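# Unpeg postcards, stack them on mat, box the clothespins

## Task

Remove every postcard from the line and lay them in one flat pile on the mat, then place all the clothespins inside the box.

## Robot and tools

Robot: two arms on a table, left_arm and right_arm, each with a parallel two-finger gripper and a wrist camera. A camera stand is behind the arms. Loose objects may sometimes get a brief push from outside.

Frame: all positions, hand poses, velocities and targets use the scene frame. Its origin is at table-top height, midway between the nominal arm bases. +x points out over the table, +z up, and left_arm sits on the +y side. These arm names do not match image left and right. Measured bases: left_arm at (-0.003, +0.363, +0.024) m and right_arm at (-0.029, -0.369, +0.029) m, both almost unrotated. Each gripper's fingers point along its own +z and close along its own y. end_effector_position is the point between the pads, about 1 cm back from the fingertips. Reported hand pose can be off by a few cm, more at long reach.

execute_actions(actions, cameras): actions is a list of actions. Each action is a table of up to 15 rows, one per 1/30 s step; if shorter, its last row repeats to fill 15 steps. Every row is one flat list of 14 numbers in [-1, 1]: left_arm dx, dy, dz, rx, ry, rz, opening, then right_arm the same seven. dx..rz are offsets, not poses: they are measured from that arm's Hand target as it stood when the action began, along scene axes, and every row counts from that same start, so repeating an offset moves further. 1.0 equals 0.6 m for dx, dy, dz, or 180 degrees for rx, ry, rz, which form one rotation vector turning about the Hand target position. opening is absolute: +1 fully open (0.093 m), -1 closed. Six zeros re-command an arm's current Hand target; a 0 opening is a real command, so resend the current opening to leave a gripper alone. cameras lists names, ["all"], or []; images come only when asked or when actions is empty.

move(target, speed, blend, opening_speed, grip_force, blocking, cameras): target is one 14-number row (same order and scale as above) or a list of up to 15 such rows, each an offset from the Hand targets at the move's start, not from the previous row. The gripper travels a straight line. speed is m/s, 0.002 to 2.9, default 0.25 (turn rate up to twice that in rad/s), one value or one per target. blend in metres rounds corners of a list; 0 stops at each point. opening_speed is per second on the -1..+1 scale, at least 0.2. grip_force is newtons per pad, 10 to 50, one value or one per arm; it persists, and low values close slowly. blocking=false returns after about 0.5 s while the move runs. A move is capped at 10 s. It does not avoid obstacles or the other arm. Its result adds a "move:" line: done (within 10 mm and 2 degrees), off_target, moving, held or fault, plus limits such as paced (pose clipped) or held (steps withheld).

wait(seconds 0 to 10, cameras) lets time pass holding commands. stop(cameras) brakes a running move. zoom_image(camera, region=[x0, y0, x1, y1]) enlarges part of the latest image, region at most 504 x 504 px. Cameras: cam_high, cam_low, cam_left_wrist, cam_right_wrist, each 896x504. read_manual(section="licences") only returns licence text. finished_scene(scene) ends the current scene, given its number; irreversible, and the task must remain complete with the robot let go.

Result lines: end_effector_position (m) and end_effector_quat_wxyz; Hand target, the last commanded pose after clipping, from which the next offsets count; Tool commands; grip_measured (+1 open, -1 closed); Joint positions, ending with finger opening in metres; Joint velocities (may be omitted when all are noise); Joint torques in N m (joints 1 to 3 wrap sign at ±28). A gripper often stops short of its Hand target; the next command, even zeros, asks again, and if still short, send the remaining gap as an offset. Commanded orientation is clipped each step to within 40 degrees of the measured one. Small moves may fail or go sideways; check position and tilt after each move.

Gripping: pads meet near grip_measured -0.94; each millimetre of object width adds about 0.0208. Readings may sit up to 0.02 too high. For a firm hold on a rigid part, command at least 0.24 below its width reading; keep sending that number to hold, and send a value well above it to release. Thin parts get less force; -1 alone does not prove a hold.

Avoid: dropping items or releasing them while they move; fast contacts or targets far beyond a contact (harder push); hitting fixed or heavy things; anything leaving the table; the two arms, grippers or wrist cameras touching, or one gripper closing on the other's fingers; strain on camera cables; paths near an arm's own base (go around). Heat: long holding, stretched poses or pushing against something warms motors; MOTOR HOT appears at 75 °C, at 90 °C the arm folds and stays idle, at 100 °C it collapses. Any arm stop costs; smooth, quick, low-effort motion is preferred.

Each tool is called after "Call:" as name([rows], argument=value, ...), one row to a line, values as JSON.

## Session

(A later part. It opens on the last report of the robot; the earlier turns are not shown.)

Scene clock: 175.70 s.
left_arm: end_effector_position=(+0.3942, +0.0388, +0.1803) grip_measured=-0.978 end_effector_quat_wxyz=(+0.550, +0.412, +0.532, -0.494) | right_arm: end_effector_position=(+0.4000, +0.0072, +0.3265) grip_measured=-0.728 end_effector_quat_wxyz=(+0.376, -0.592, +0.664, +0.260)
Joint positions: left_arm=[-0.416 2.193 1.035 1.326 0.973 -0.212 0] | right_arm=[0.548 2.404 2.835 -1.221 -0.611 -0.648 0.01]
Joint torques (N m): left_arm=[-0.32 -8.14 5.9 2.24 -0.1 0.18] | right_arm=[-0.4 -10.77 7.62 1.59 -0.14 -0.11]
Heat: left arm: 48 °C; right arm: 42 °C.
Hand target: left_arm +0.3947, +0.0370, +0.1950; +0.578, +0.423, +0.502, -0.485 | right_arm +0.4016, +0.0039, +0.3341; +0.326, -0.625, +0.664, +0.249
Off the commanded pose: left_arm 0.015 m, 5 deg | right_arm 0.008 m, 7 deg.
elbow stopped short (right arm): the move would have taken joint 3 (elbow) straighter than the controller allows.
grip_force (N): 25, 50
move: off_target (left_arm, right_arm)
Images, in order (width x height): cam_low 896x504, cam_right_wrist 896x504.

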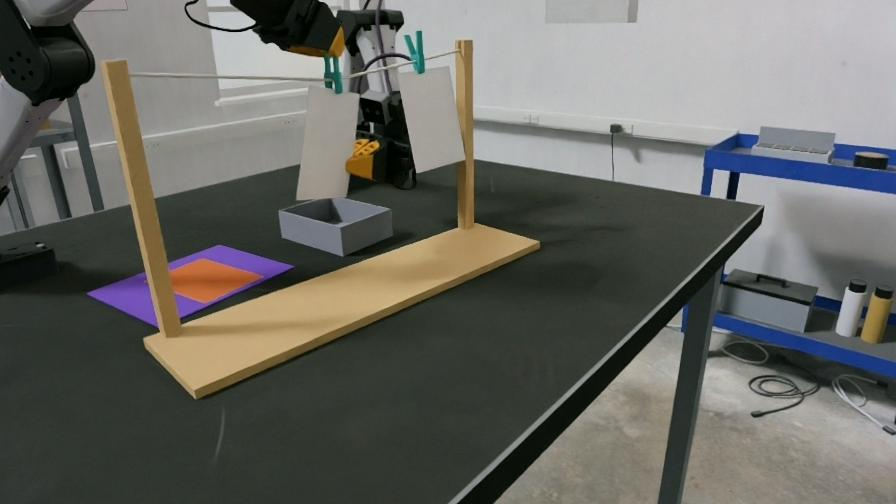

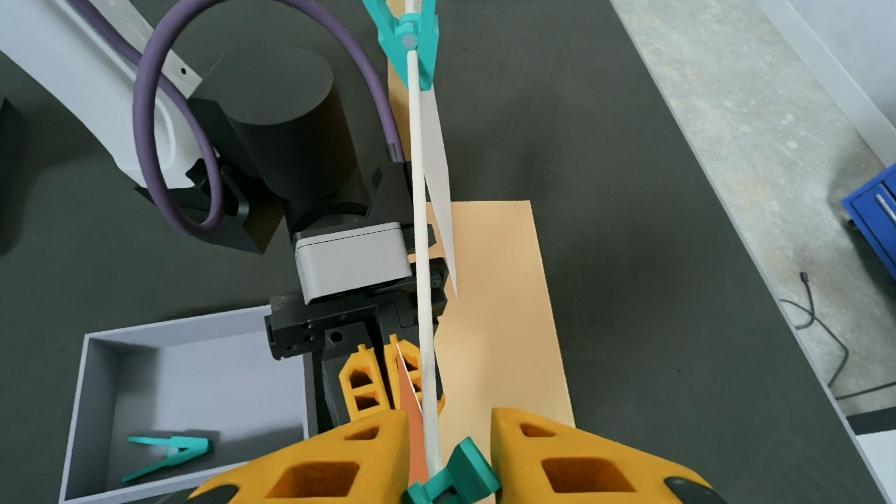

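Call:
move(target=[-0.01,0,-0.055,0,0,0,-1,0.0,0,0.0,0,0,0,-0.75], speed=0.06, cameras=["cam_low","cam_left_wrist","cam_right_wrist"])

Call:
zoom_image(camera="cam_low", region=[260, 0, 460, 150])

Scene clock: 177.17 s.
left_arm: end_effector_position=(+0.3961, +0.0393, +0.1483) grip_measured=-0.978 end_effector_quat_wxyz=(+0.540, +0.403, +0.549, -0.495) | right_arm: end_effector_position=(+0.4000, +0.0072, +0.3265) grip_measured=-0.737 end_effector_quat_wxyz=(+0.376, -0.592, +0.664, +0.260)
Joint positions: left_arm=[-0.416 2.273 1.029 1.371 0.961 -0.212 0] | right_arm=[0.548 2.404 2.835 -1.221 -0.611 -0.648 0.01]
Joint torques (N m): left_arm=[-0.81 -7.79 3.69 2.8 -0.11 0.32] | right_arm=[-0.38 -10.76 7.6 1.6 -0.12 -0.11]
Heat: left arm: 48 °C; right arm: 42 °C.
Hand target: left_arm +0.3887, +0.0370, +0.1620; +0.578, +0.423, +0.502, -0.485 | right_arm +0.4016, +0.0039, +0.3341; +0.326, -0.625, +0.664, +0.249
Off the commanded pose: left_arm 0.016 m, 7 deg | right_arm 0.008 m, 7 deg.
elbow stopped short (right arm): the move would have taken joint 3 (elbow) straighter than the controller allows.
grip_force (N): 25, 50
move: off_target (left_arm, right_arm)
Images, in order (width x height): cam_low 896x504, cam_left_wrist 896x504, cam_right_wrist 896x504.

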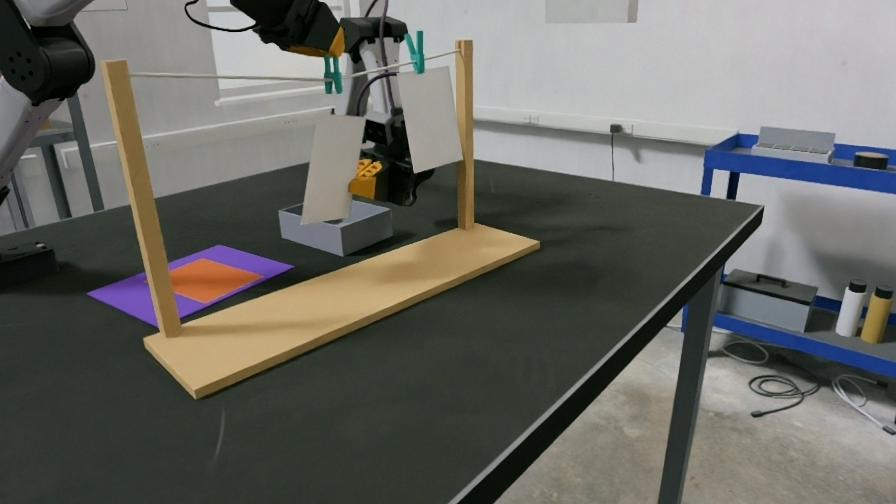

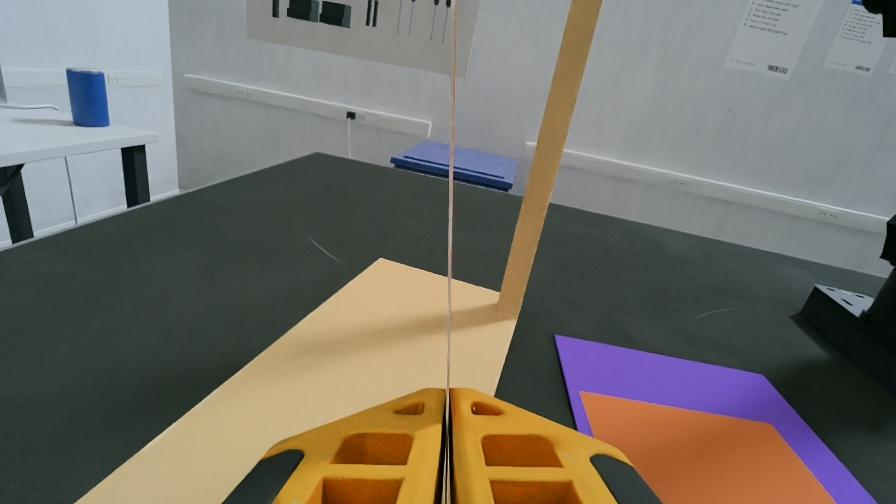

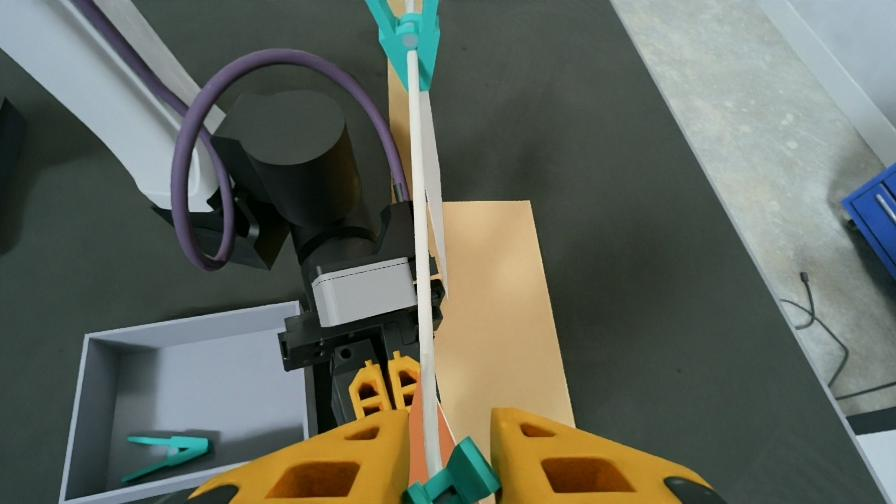

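Scaled by 2.520 from the camera's 896x504 image, which has a finer 1280x720 frame.

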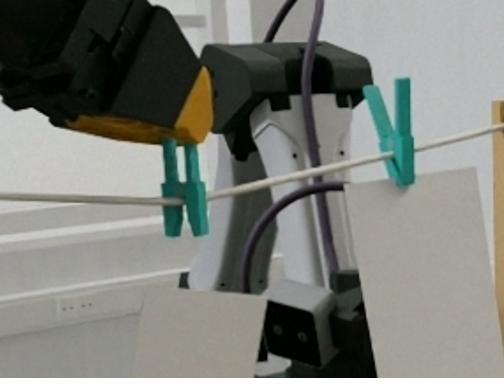

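Call:
move([
  [-0.15,0.02,0.03,0,0,0,-1,0.0,0,0.0,0,0,0,-0.75],
  [-0.26,0.03,0.12,0.06,0.2526,0.006,-1,0.0,0,0.0,0,0,0,-0.75],
  [-0.303,-0.08,0.12,0.121,0.5052,0.0119,-1,0.0,0,0.0,0,0,0,-0.75],
], speed=0.2, blend=[0.03,0.03,0], cameras=["all"])

Call:
zoom_image(camera="cam_high", region=[460, 170, 600, 280])

Scene clock: 183.50 s.
left_arm: end_effector_position=(+0.2089, -0.0054, +0.2199) grip_measured=-0.978 end_effector_quat_wxyz=(-0.013, +0.029, +0.846, -0.532) | right_arm: end_effector_position=(+0.4000, +0.0072, +0.3265) grip_measured=-0.737 end_effector_quat_wxyz=(+0.376, -0.592, +0.664, +0.260)
Joint positions: left_arm=[-0.784 1.518 1.018 -0.131 0.743 -1.102 0] | right_arm=[0.548 2.404 2.835 -1.221 -0.611 -0.648 0.01]
Joint torques (N m): left_arm=[-0.95 -4.71 10.71 1.34 0.45 -0.01] | right_arm=[-0.4 -10.7 7.57 1.6 -0.14 -0.11]
Heat: left arm: 48 °C; right arm: 43 °C.
Hand target: left_arm +0.2069, -0.0110, +0.2340; -0.023, +0.036, +0.843, -0.537 | right_arm +0.4016, +0.0039, +0.3341; +0.326, -0.625, +0.664, +0.249
Off the commanded pose: left_arm 0.015 m, 2 deg | right_arm 0.008 m, 7 deg.
elbow stopped short (right arm): the move would have taken joint 3 (elbow) straighter than the controller allows.
grip_force (N): 25, 50
move: off_target (left_arm, right_arm)

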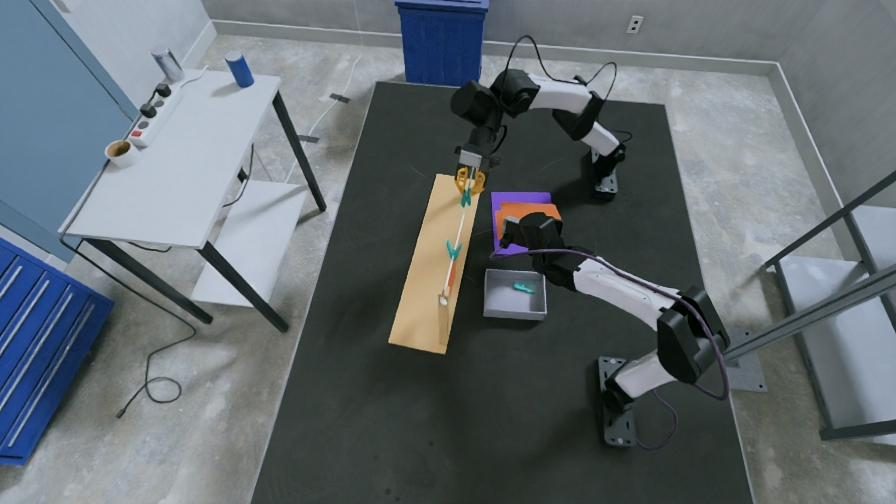

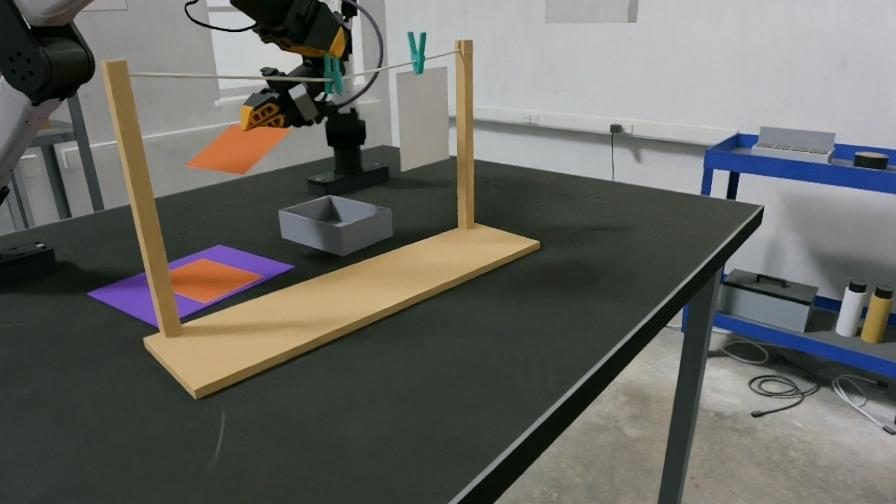

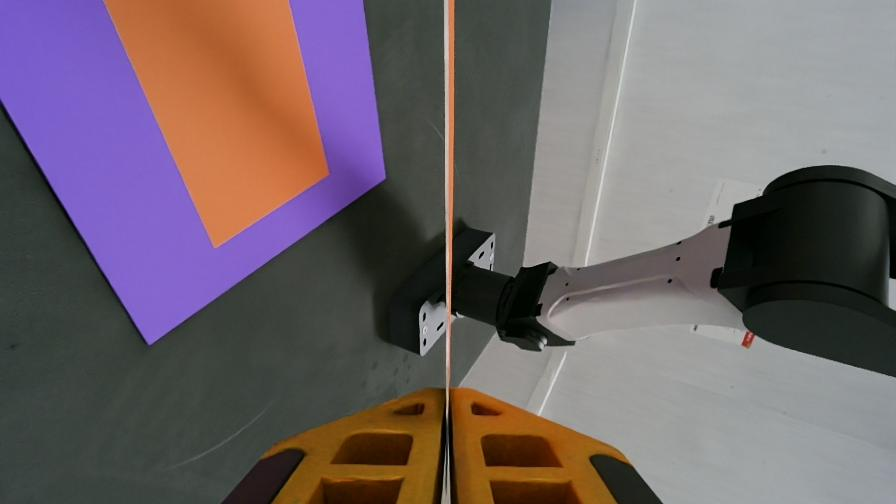

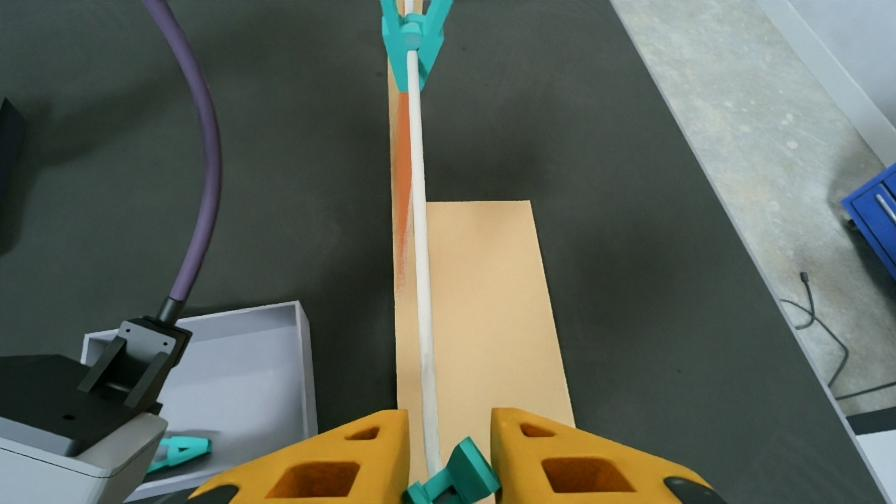

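Scaled by 3.600 from the camera's 896x504 image, which has a finer 1280x720 frame.

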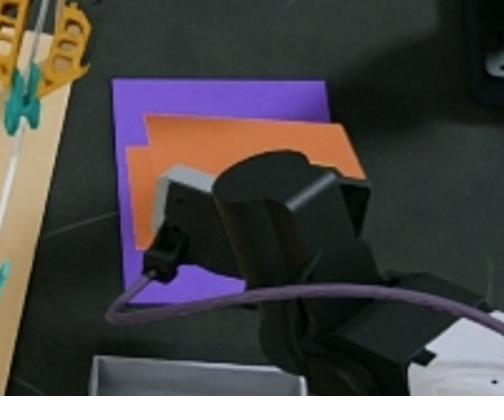

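Call:
move([
  [0.0,-0.125,-0.1,0.083,0,0.036,-1,0.0,0,0.0,0,0,0,-0.75],
  [0.003,-0.137,-0.205,0.083,0,0.036,-1,0.0,0,0.0,0,0,0,-0.75],
], speed=0.15, blend=[0.03,0], cameras=["cam_high","cam_low","cam_left_wrist"])

Call:
zoom_image(camera="cam_high", region=[460, 170, 600, 280])

Call:
zoom_image(camera="cam_low", region=[80, 150, 320, 340])

Scene clock: 187.53 s.
left_arm: end_effector_position=(+0.2041, -0.0861, +0.1069) grip_measured=-0.978 end_effector_quat_wxyz=(-0.012, -0.017, +0.914, -0.405) | right_arm: end_effector_position=(+0.4000, +0.0072, +0.3265) grip_measured=-0.737 end_effector_quat_wxyz=(+0.376, -0.592, +0.664, +0.260)
Joint positions: left_arm=[-1.007 1.917 1.217 -0.127 0.418 -1.203 0] | right_arm=[0.548 2.404 2.835 -1.221 -0.611 -0.648 0.01]
Joint torques (N m): left_arm=[-1.03 -7.39 5.44 2.14 -0.03 -0.02] | right_arm=[-0.43 -10.73 7.65 1.59 -0.12 -0.11]
Heat: left arm: 47 °C; right arm: 44 °C.
Hand target: left_arm +0.2087, -0.0932, +0.1110; +0.003, -0.015, +0.906, -0.423 | right_arm +0.4016, +0.0039, +0.3341; +0.326, -0.625, +0.664, +0.249
Off the commanded pose: left_arm 0.009 m, 3 deg | right_arm 0.008 m, 7 deg.
elbow stopped short (right arm): the move would have taken joint 3 (elbow) straighter than the controller allows.
grip_force (N): 25, 50
move: off_target (left_arm, right_arm)
Images, in order (width x height): cam_high 896x504, cam_low 896x504, cam_left_wrist 896x504.

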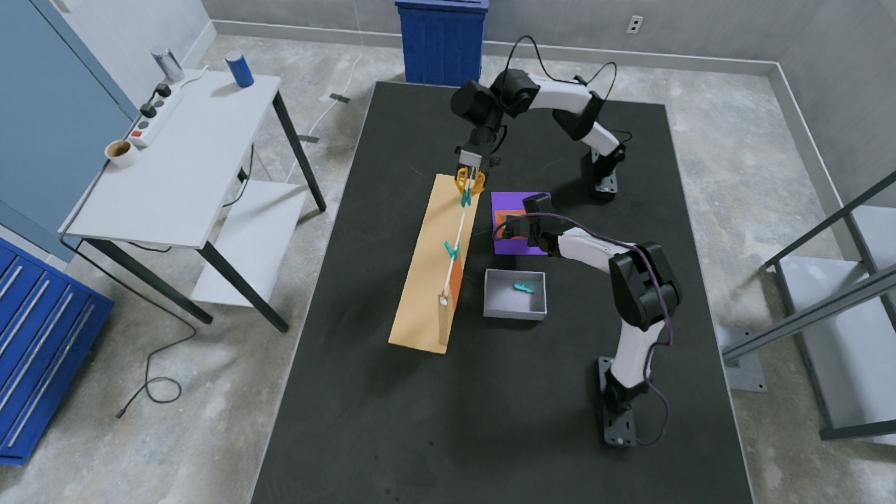

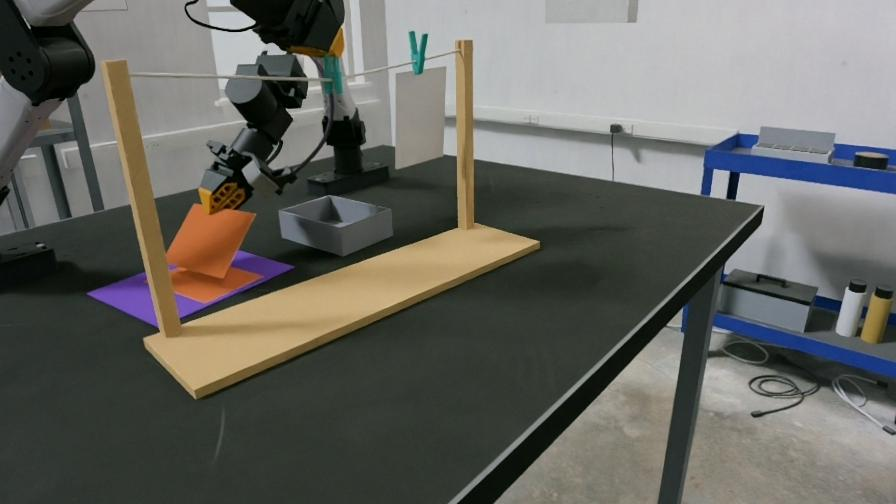

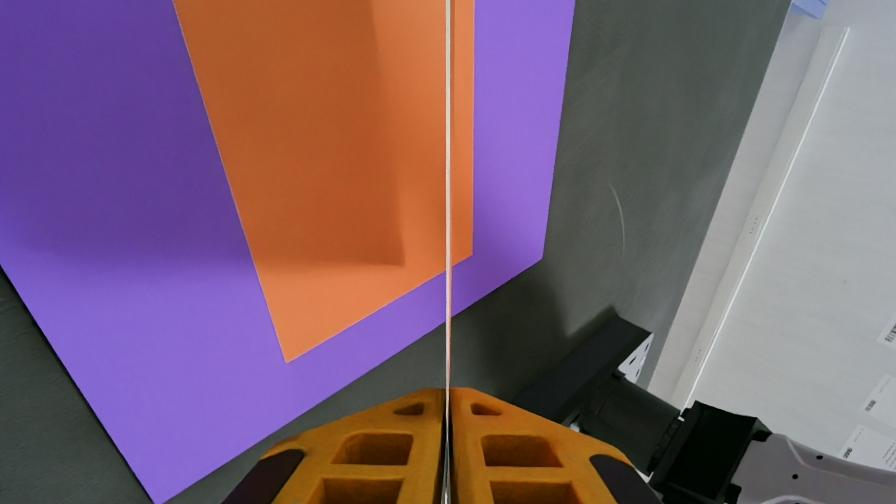

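Scaled by 3.600 from the camera's 896x504 image, which has a finer 1280x720 frame.

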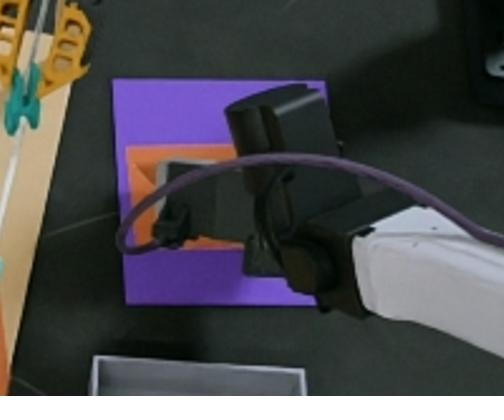

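Scaled by 2.100 from the camera's 896x504 image, which has a finer 1280x720 frame.

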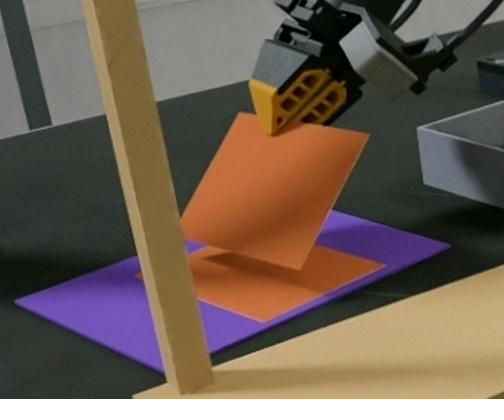

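Call:
move(target=[-0.002,-0.005,-0.07,0,0,0,-1,0,0,0,0,0,0,-0.75], speed=0.08, cameras=["all"])

Scene clock: 189.47 s.
left_arm: end_effector_position=(+0.2086, -0.0967, +0.0814) grip_measured=-0.978 end_effector_quat_wxyz=(-0.003, -0.010, +0.902, -0.431) | right_arm: end_effector_position=(+0.4000, +0.0072, +0.3265) grip_measured=-0.737 end_effector_quat_wxyz=(+0.376, -0.592, +0.664, +0.260)
Joint positions: left_arm=[-1.007 1.992 1.162 0.065 0.43 -1.209 0] | right_arm=[0.548 2.404 2.835 -1.221 -0.611 -0.648 0.01]
Joint torques (N m): left_arm=[-0.95 -6.58 4.26 1.87 -0.09 0.01] | right_arm=[-0.36 -10.73 7.62 1.6 -0.13 -0.11]
Heat: left arm: 47 °C; right arm: 44 °C.
Hand target: left_arm +0.2075, -0.0962, +0.0690; +0.003, -0.015, +0.906, -0.423 | right_arm +0.4016, +0.0039, +0.3341; +0.326, -0.625, +0.664, +0.249
Off the commanded pose: left_arm 0.012 m, 1 deg | right_arm 0.008 m, 7 deg.
elbow stopped short (right arm): the move would have taken joint 3 (elbow) straighter than the controller allows.
grip_force (N): 25, 50
move: off_target (left_arm, right_arm)

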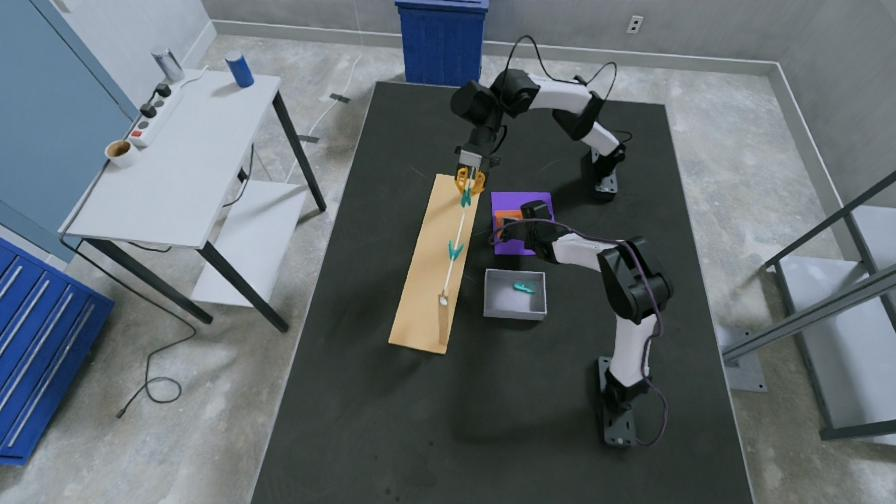

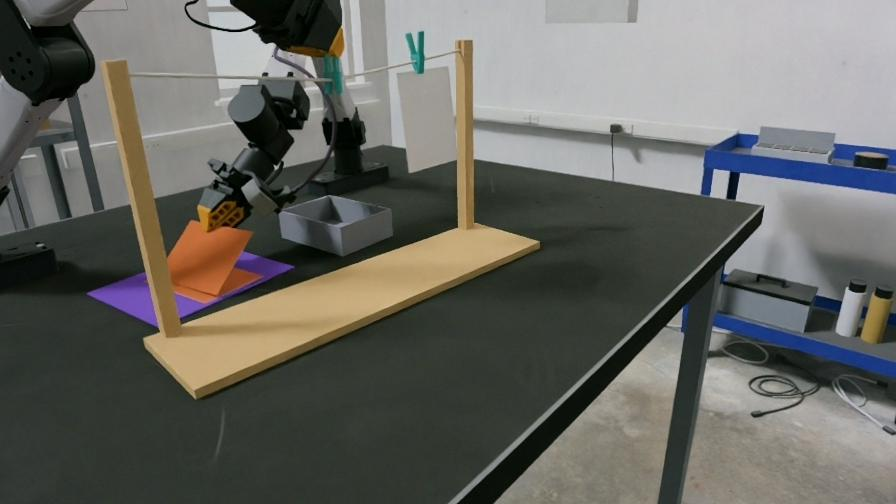

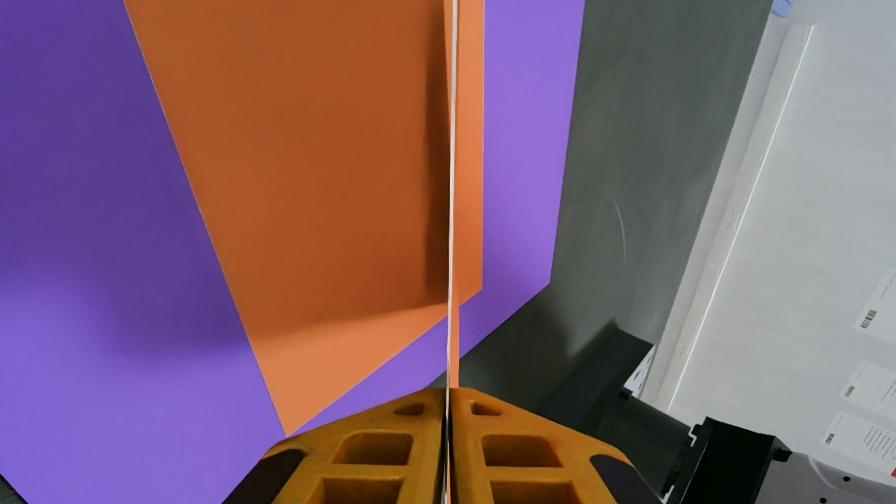

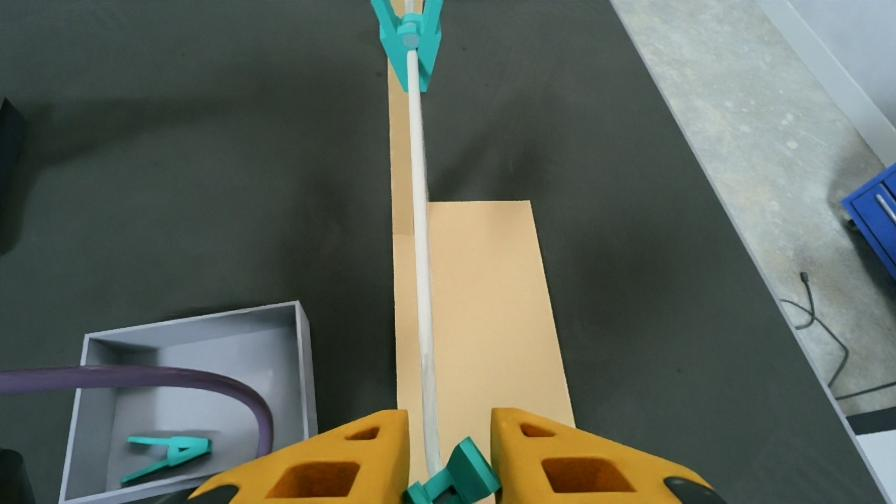

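Call:
move(target=[-0.008,0.01,-0.045,0,0,0,-1,0,0,0,0,0,0,-0.75], speed=0.08, cameras=["cam_high","cam_low","cam_left_wrist"])

Call:
zoom_image(camera="cam_low", region=[80, 150, 320, 340])

Call:
zoom_image(camera="cam_high", region=[460, 170, 600, 280])

Scene clock: 191.07 s.
left_arm: end_effector_position=(+0.2101, -0.0980, +0.0685) grip_measured=-0.978 end_effector_quat_wxyz=(+0.010, -0.005, +0.891, -0.454) | right_arm: end_effector_position=(+0.4000, +0.0072, +0.3265) grip_measured=-0.737 end_effector_quat_wxyz=(+0.376, -0.592, +0.664, +0.260)
Joint positions: left_arm=[-1.005 2.023 1.095 0.225 0.432 -1.212 0] | right_arm=[0.548 2.404 2.835 -1.221 -0.611 -0.648 0.01]
Joint torques (N m): left_arm=[-1.11 -5.87 3.73 1.51 -0.15 0.01] | right_arm=[-0.4 -10.71 7.6 1.6 -0.12 -0.11]
Heat: left arm: 47 °C; right arm: 44 °C.
Hand target: left_arm +0.2027, -0.0902, +0.0420; +0.003, -0.015, +0.906, -0.423 | right_arm +0.4016, +0.0039, +0.3341; +0.326, -0.625, +0.664, +0.249
Off the commanded pose: left_arm 0.029 m, 4 deg | right_arm 0.008 m, 7 deg.
elbow stopped short (right arm): the move would have taken joint 3 (elbow) straighter than the controller allows.
grip_force (N): 25, 50
move: off_target (left_arm, right_arm)
Images, in order (width x height): cam_high 896x504, cam_low 896x504, cam_left_wrist 896x504.

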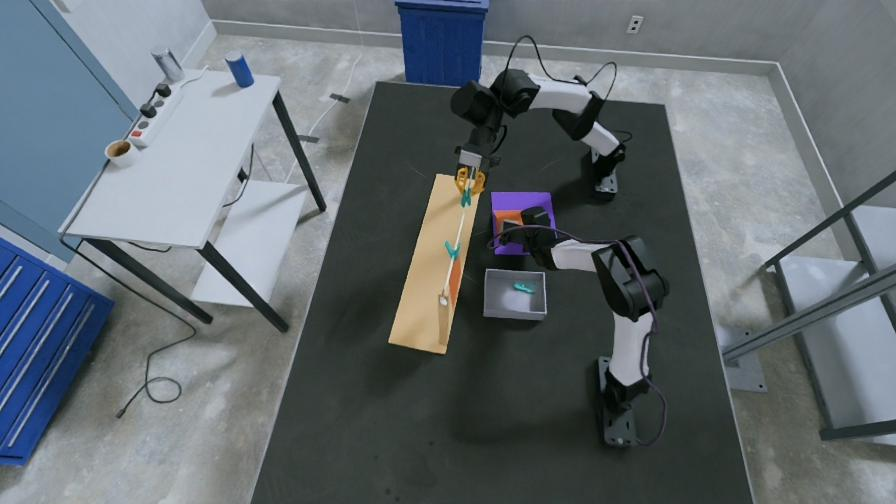

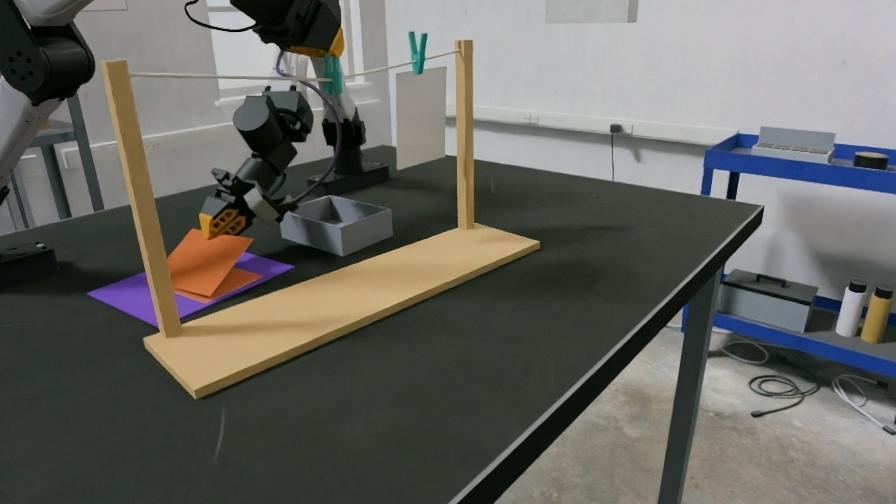

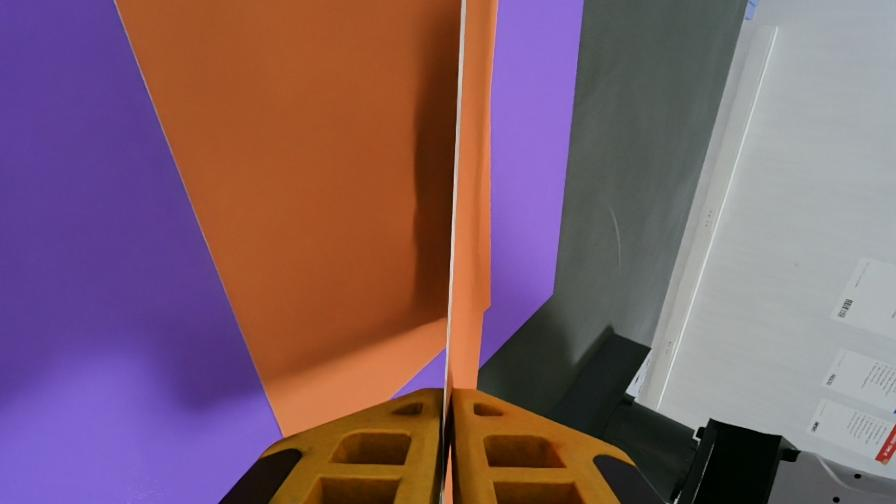

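Scaled by 2.100 from the camera's 896x504 image, which has a finer 1280x720 frame.

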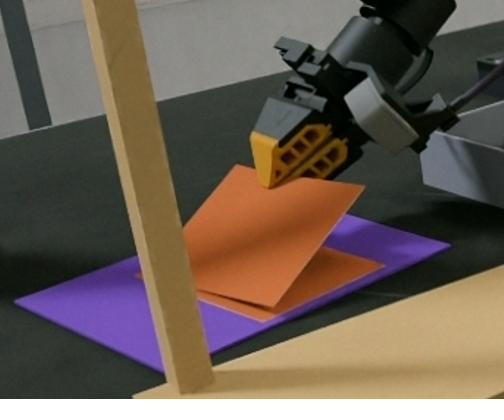

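Scaled by 3.600 from the camera's 896x504 image, which has a finer 1280x720 frame.

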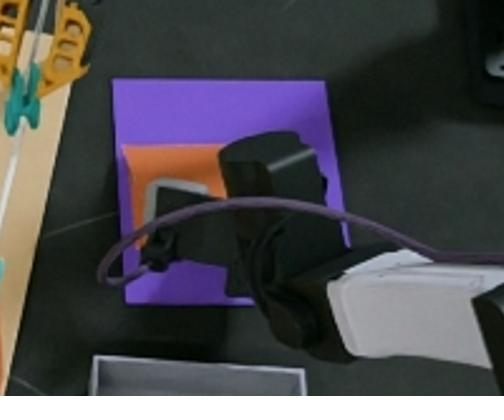

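Call:
move(target=[-0.005,0.01,-0.02,0,0,0,-1,0,0,0,0,0,0,-0.75], speed=0.06, cameras=["cam_low","cam_left_wrist"])

Call:
zoom_image(camera="cam_low", region=[80, 150, 320, 340])

Scene clock: 192.30 s.
left_arm: end_effector_position=(+0.2092, -0.0951, +0.0616) grip_measured=-0.978 end_effector_quat_wxyz=(+0.016, -0.003, +0.887, -0.462) | right_arm: end_effector_position=(+0.4000, +0.0072, +0.3265) grip_measured=-0.737 end_effector_quat_wxyz=(+0.376, -0.592, +0.664, +0.260)
Joint positions: left_arm=[-1.004 2.032 1.053 0.297 0.432 -1.212 0] | right_arm=[0.548 2.404 2.835 -1.221 -0.611 -0.648 0.01]
Joint torques (N m): left_arm=[-1.03 -5.56 3.41 1.37 -0.14 0.04] | right_arm=[-0.43 -10.76 7.58 1.59 -0.12 -0.1]
Heat: left arm: 47 °C; right arm: 44 °C.
Hand target: left_arm +0.1997, -0.0842, +0.0300; +0.003, -0.015, +0.906, -0.423 | right_arm +0.4016, +0.0039, +0.3341; +0.326, -0.625, +0.664, +0.249
Off the commanded pose: left_arm 0.035 m, 5 deg | right_arm 0.008 m, 7 deg.
elbow stopped short (right arm): the move would have taken joint 3 (elbow) straighter than the controller allows.
grip_force (N): 25, 50
move: off_target (left_arm, right_arm)
Images, in order (width x height): cam_low 896x504, cam_left_wrist 896x504.

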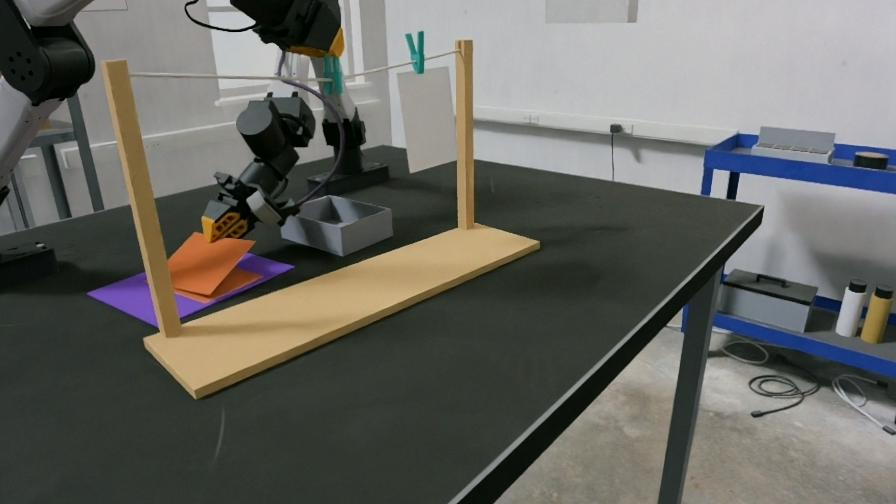

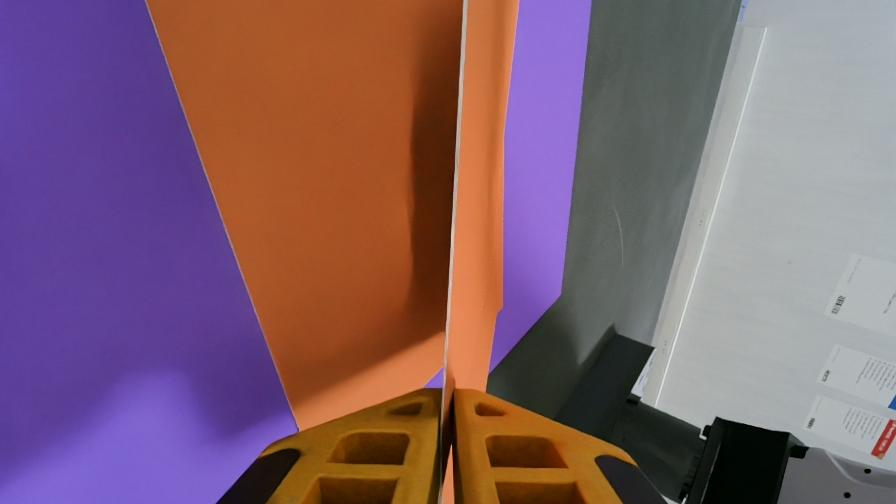

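Scaled by 2.100 from the camera's 896x504 image, which has a finer 1280x720 frame.

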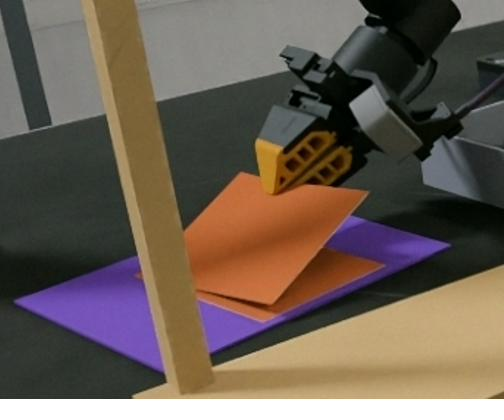

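Call:
move(target=[-0.005,0.005,-0.02,0,0,0,-1,0,0,0,0,0,0,-0.75], speed=0.06, cameras=["cam_low","cam_left_wrist"])

Call:
zoom_image(camera="cam_low", region=[80, 150, 320, 340])

Scene clock: 193.43 s.
left_arm: end_effector_position=(+0.2084, -0.0944, +0.0546) grip_measured=-0.978 end_effector_quat_wxyz=(+0.020, +0.000, +0.882, -0.470) | right_arm: end_effector_position=(+0.4000, +0.0072, +0.3265) grip_measured=-0.737 end_effector_quat_wxyz=(+0.376, -0.592, +0.664, +0.260)
Joint positions: left_arm=[-1.004 2.05 1.024 0.366 0.433 -1.212 0] | right_arm=[0.548 2.404 2.835 -1.221 -0.611 -0.648 0.01]
Joint torques (N m): left_arm=[-1.18 -5.41 3.15 1.25 -0.17 0.04] | right_arm=[-0.31 -10.73 7.6 1.59 -0.13 -0.11]
Heat: left arm: 47 °C; right arm: 44 °C.
Hand target: left_arm +0.1967, -0.0812, +0.0180; +0.003, -0.015, +0.906, -0.423 | right_arm +0.4016, +0.0039, +0.3341; +0.326, -0.625, +0.664, +0.249
Off the commanded pose: left_arm 0.041 m, 7 deg | right_arm 0.008 m, 7 deg.
elbow stopped short (right arm): the move would have taken joint 3 (elbow) straighter than the controller allows.
grip_force (N): 25, 50
move: off_target (left_arm, right_arm)
Images, in order (width x height): cam_low 896x504, cam_left_wrist 896x504.

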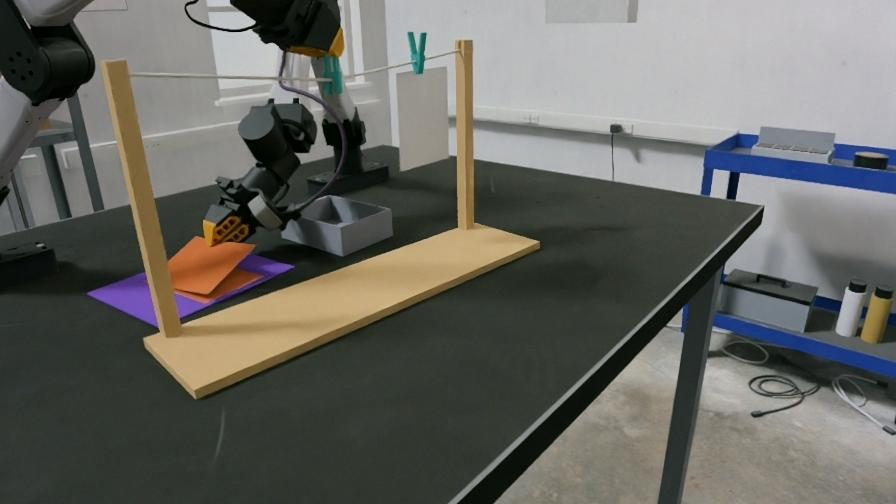

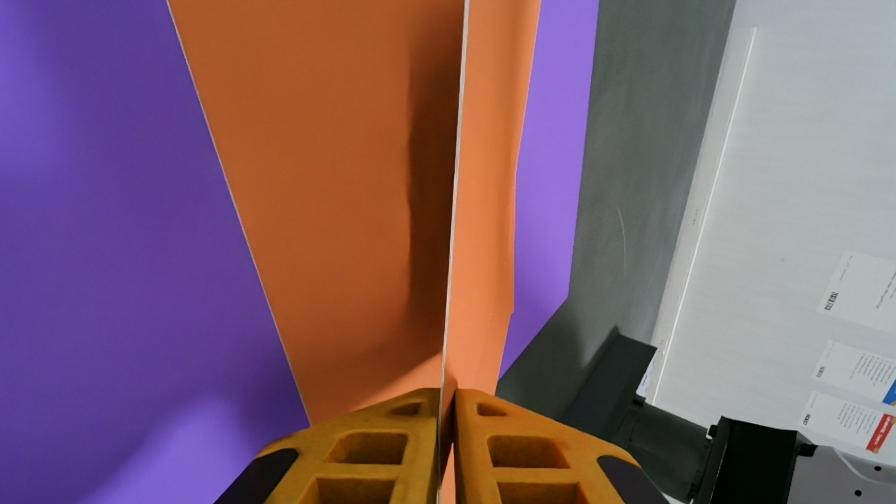

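Scaled by 2.100 from the camera's 896x504 image, which has a finer 1280x720 frame.

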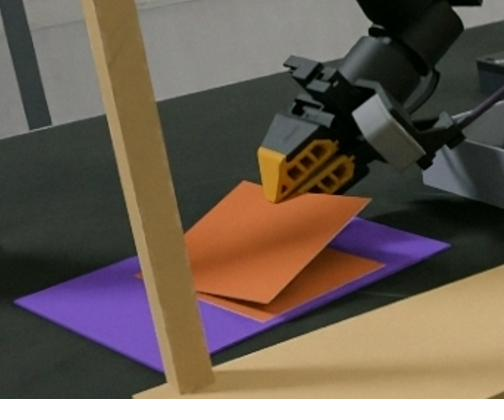

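Call:
move([
  [-0.005,0.005,-0.015,0,0,0,-1,0,0,0,0,0,0,-0.75],
  [-0.005,0.005,-0.015,0,0,0,-0.4,0,0,0,0,0,0,-0.75],
  [0,0.06,0.04,0,0,0,-0.4,0,0,0,0,0,0,-0.75],
  [-0.02,0.15,0.2,0,0,0,-0.4,0,0,0,0,0,0,-0.75],
  [-0.05,0.55,0.28,0,0,0,-0.4,0,0,0,0,0,0,-0.75],
], speed=[0.05,0.05,0.1,0.15,0.25], blend=[0,0,0.01,0.03,0], opening_speed=0.3, cameras=["all"])

Call:
zoom_image(camera="cam_low", region=[80, 150, 320, 340])

Call:
zoom_image(camera="cam_high", region=[460, 170, 600, 280])

Scene clock: 200.90 s.
left_arm: end_effector_position=(+0.1587, +0.2504, +0.1715) grip_measured=-0.403 end_effector_quat_wxyz=(-0.017, -0.026, +0.912, -0.409) | right_arm: end_effector_position=(+0.4000, +0.0072, +0.3265) grip_measured=-0.737 end_effector_quat_wxyz=(+0.376, -0.592, +0.664, +0.260)
Joint positions: left_arm=[0.073 1.182 0.841 -1.332 0.84 0.067 0.026] | right_arm=[0.548 2.404 2.835 -1.221 -0.611 -0.648 0.01]
Joint torques (N m): left_arm=[0.2 -1.39 8.87 -0.07 0.81 0.3] | right_arm=[-0.38 -10.76 7.64 1.6 -0.13 -0.11]
Heat: left arm: 45 °C; right arm: 45 °C.
Hand target: left_arm +0.1667, +0.2488, +0.1860; +0.003, -0.015, +0.906, -0.423 | right_arm +0.4016, +0.0039, +0.3341; +0.326, -0.625, +0.664, +0.249
Off the commanded pose: left_arm 0.017 m, 3 deg | right_arm 0.008 m, 7 deg.
elbow stopped short (right arm): the move would have taken joint 3 (elbow) straighter than the controller allows.
grip_force (N): 25, 50
move: off_target (left_arm, right_arm); target 2's new opening was sent with left_arm's hand 0.045 m and 8 deg from that target

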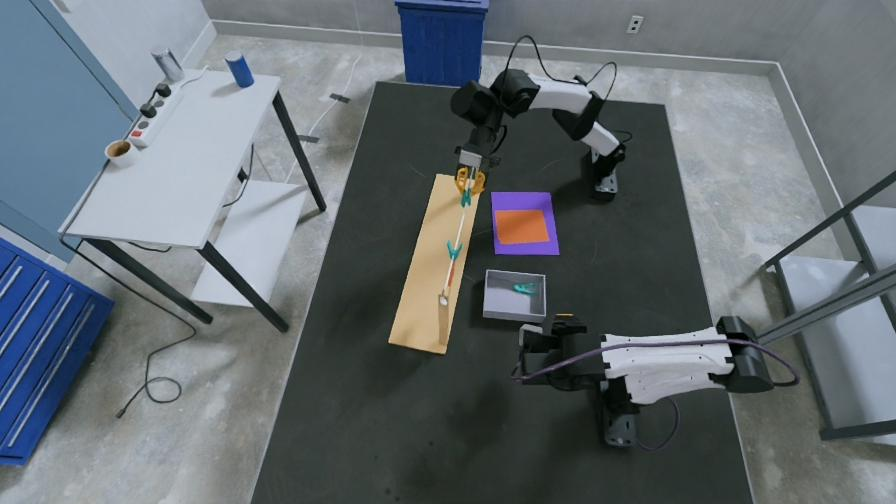

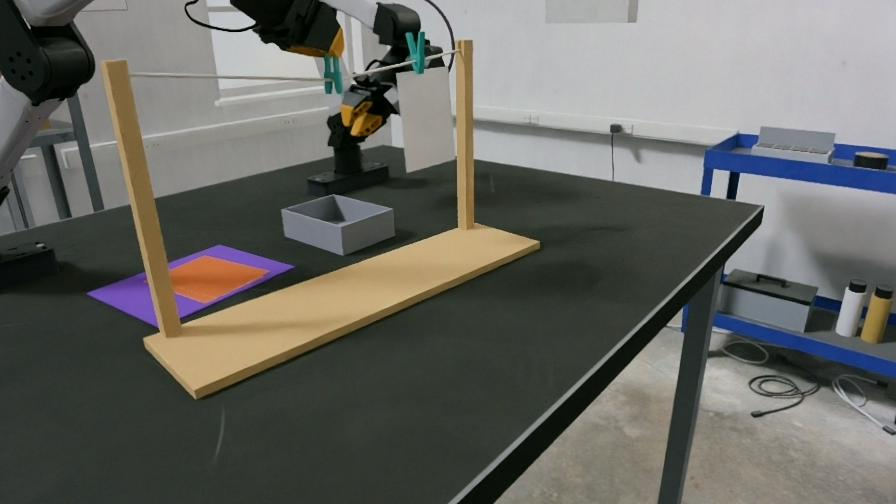

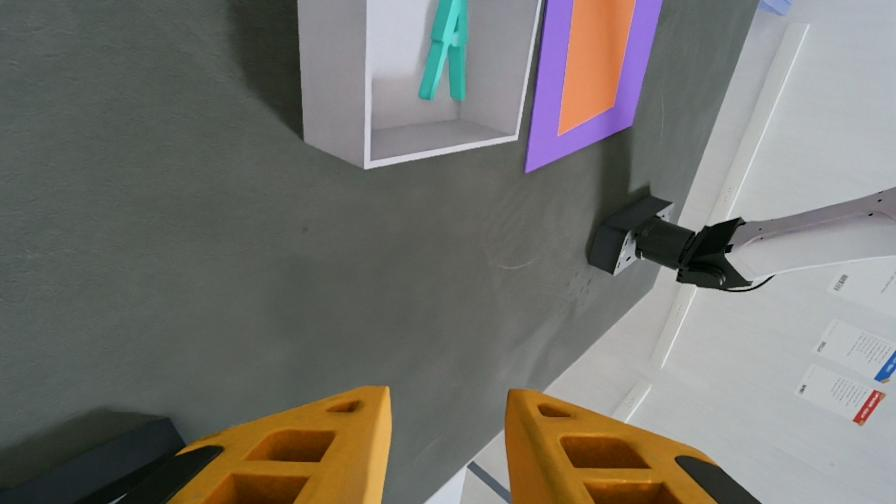

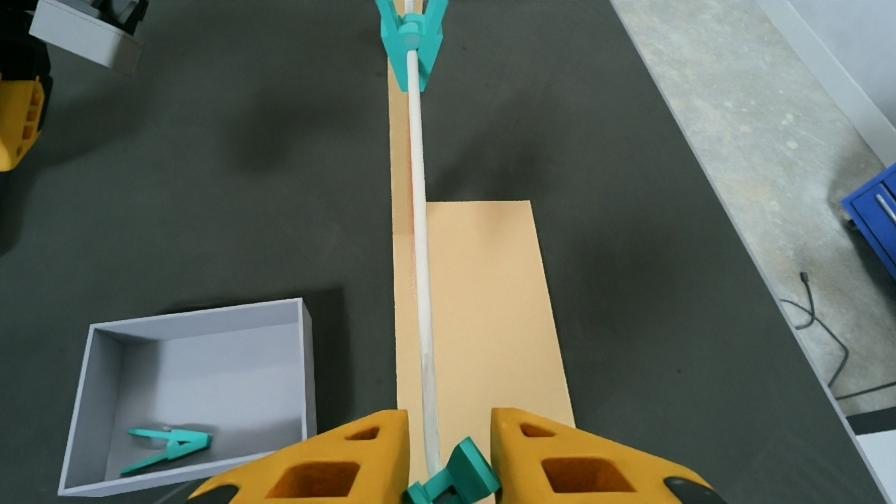

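Scaled by 2.100 from the camera's 896x504 image, which has a finer 1280x720 frame.

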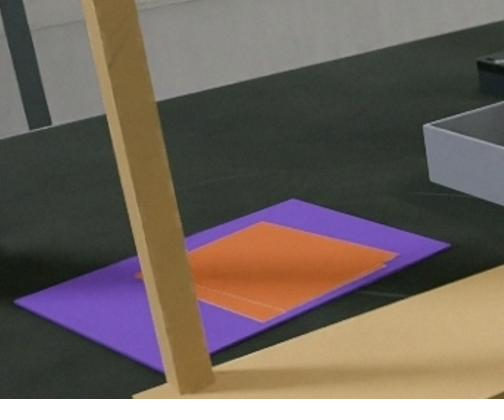

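Scaled by 3.600 from the camera's 896x504 image, which has a finer 1280x720 frame.

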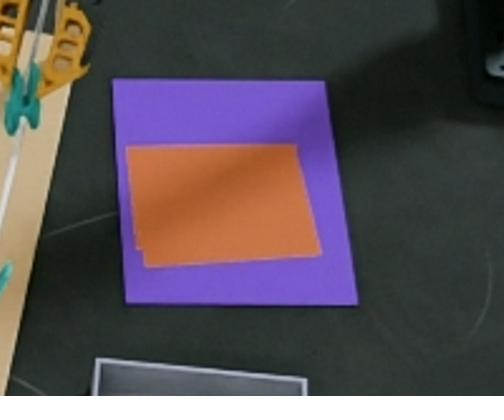

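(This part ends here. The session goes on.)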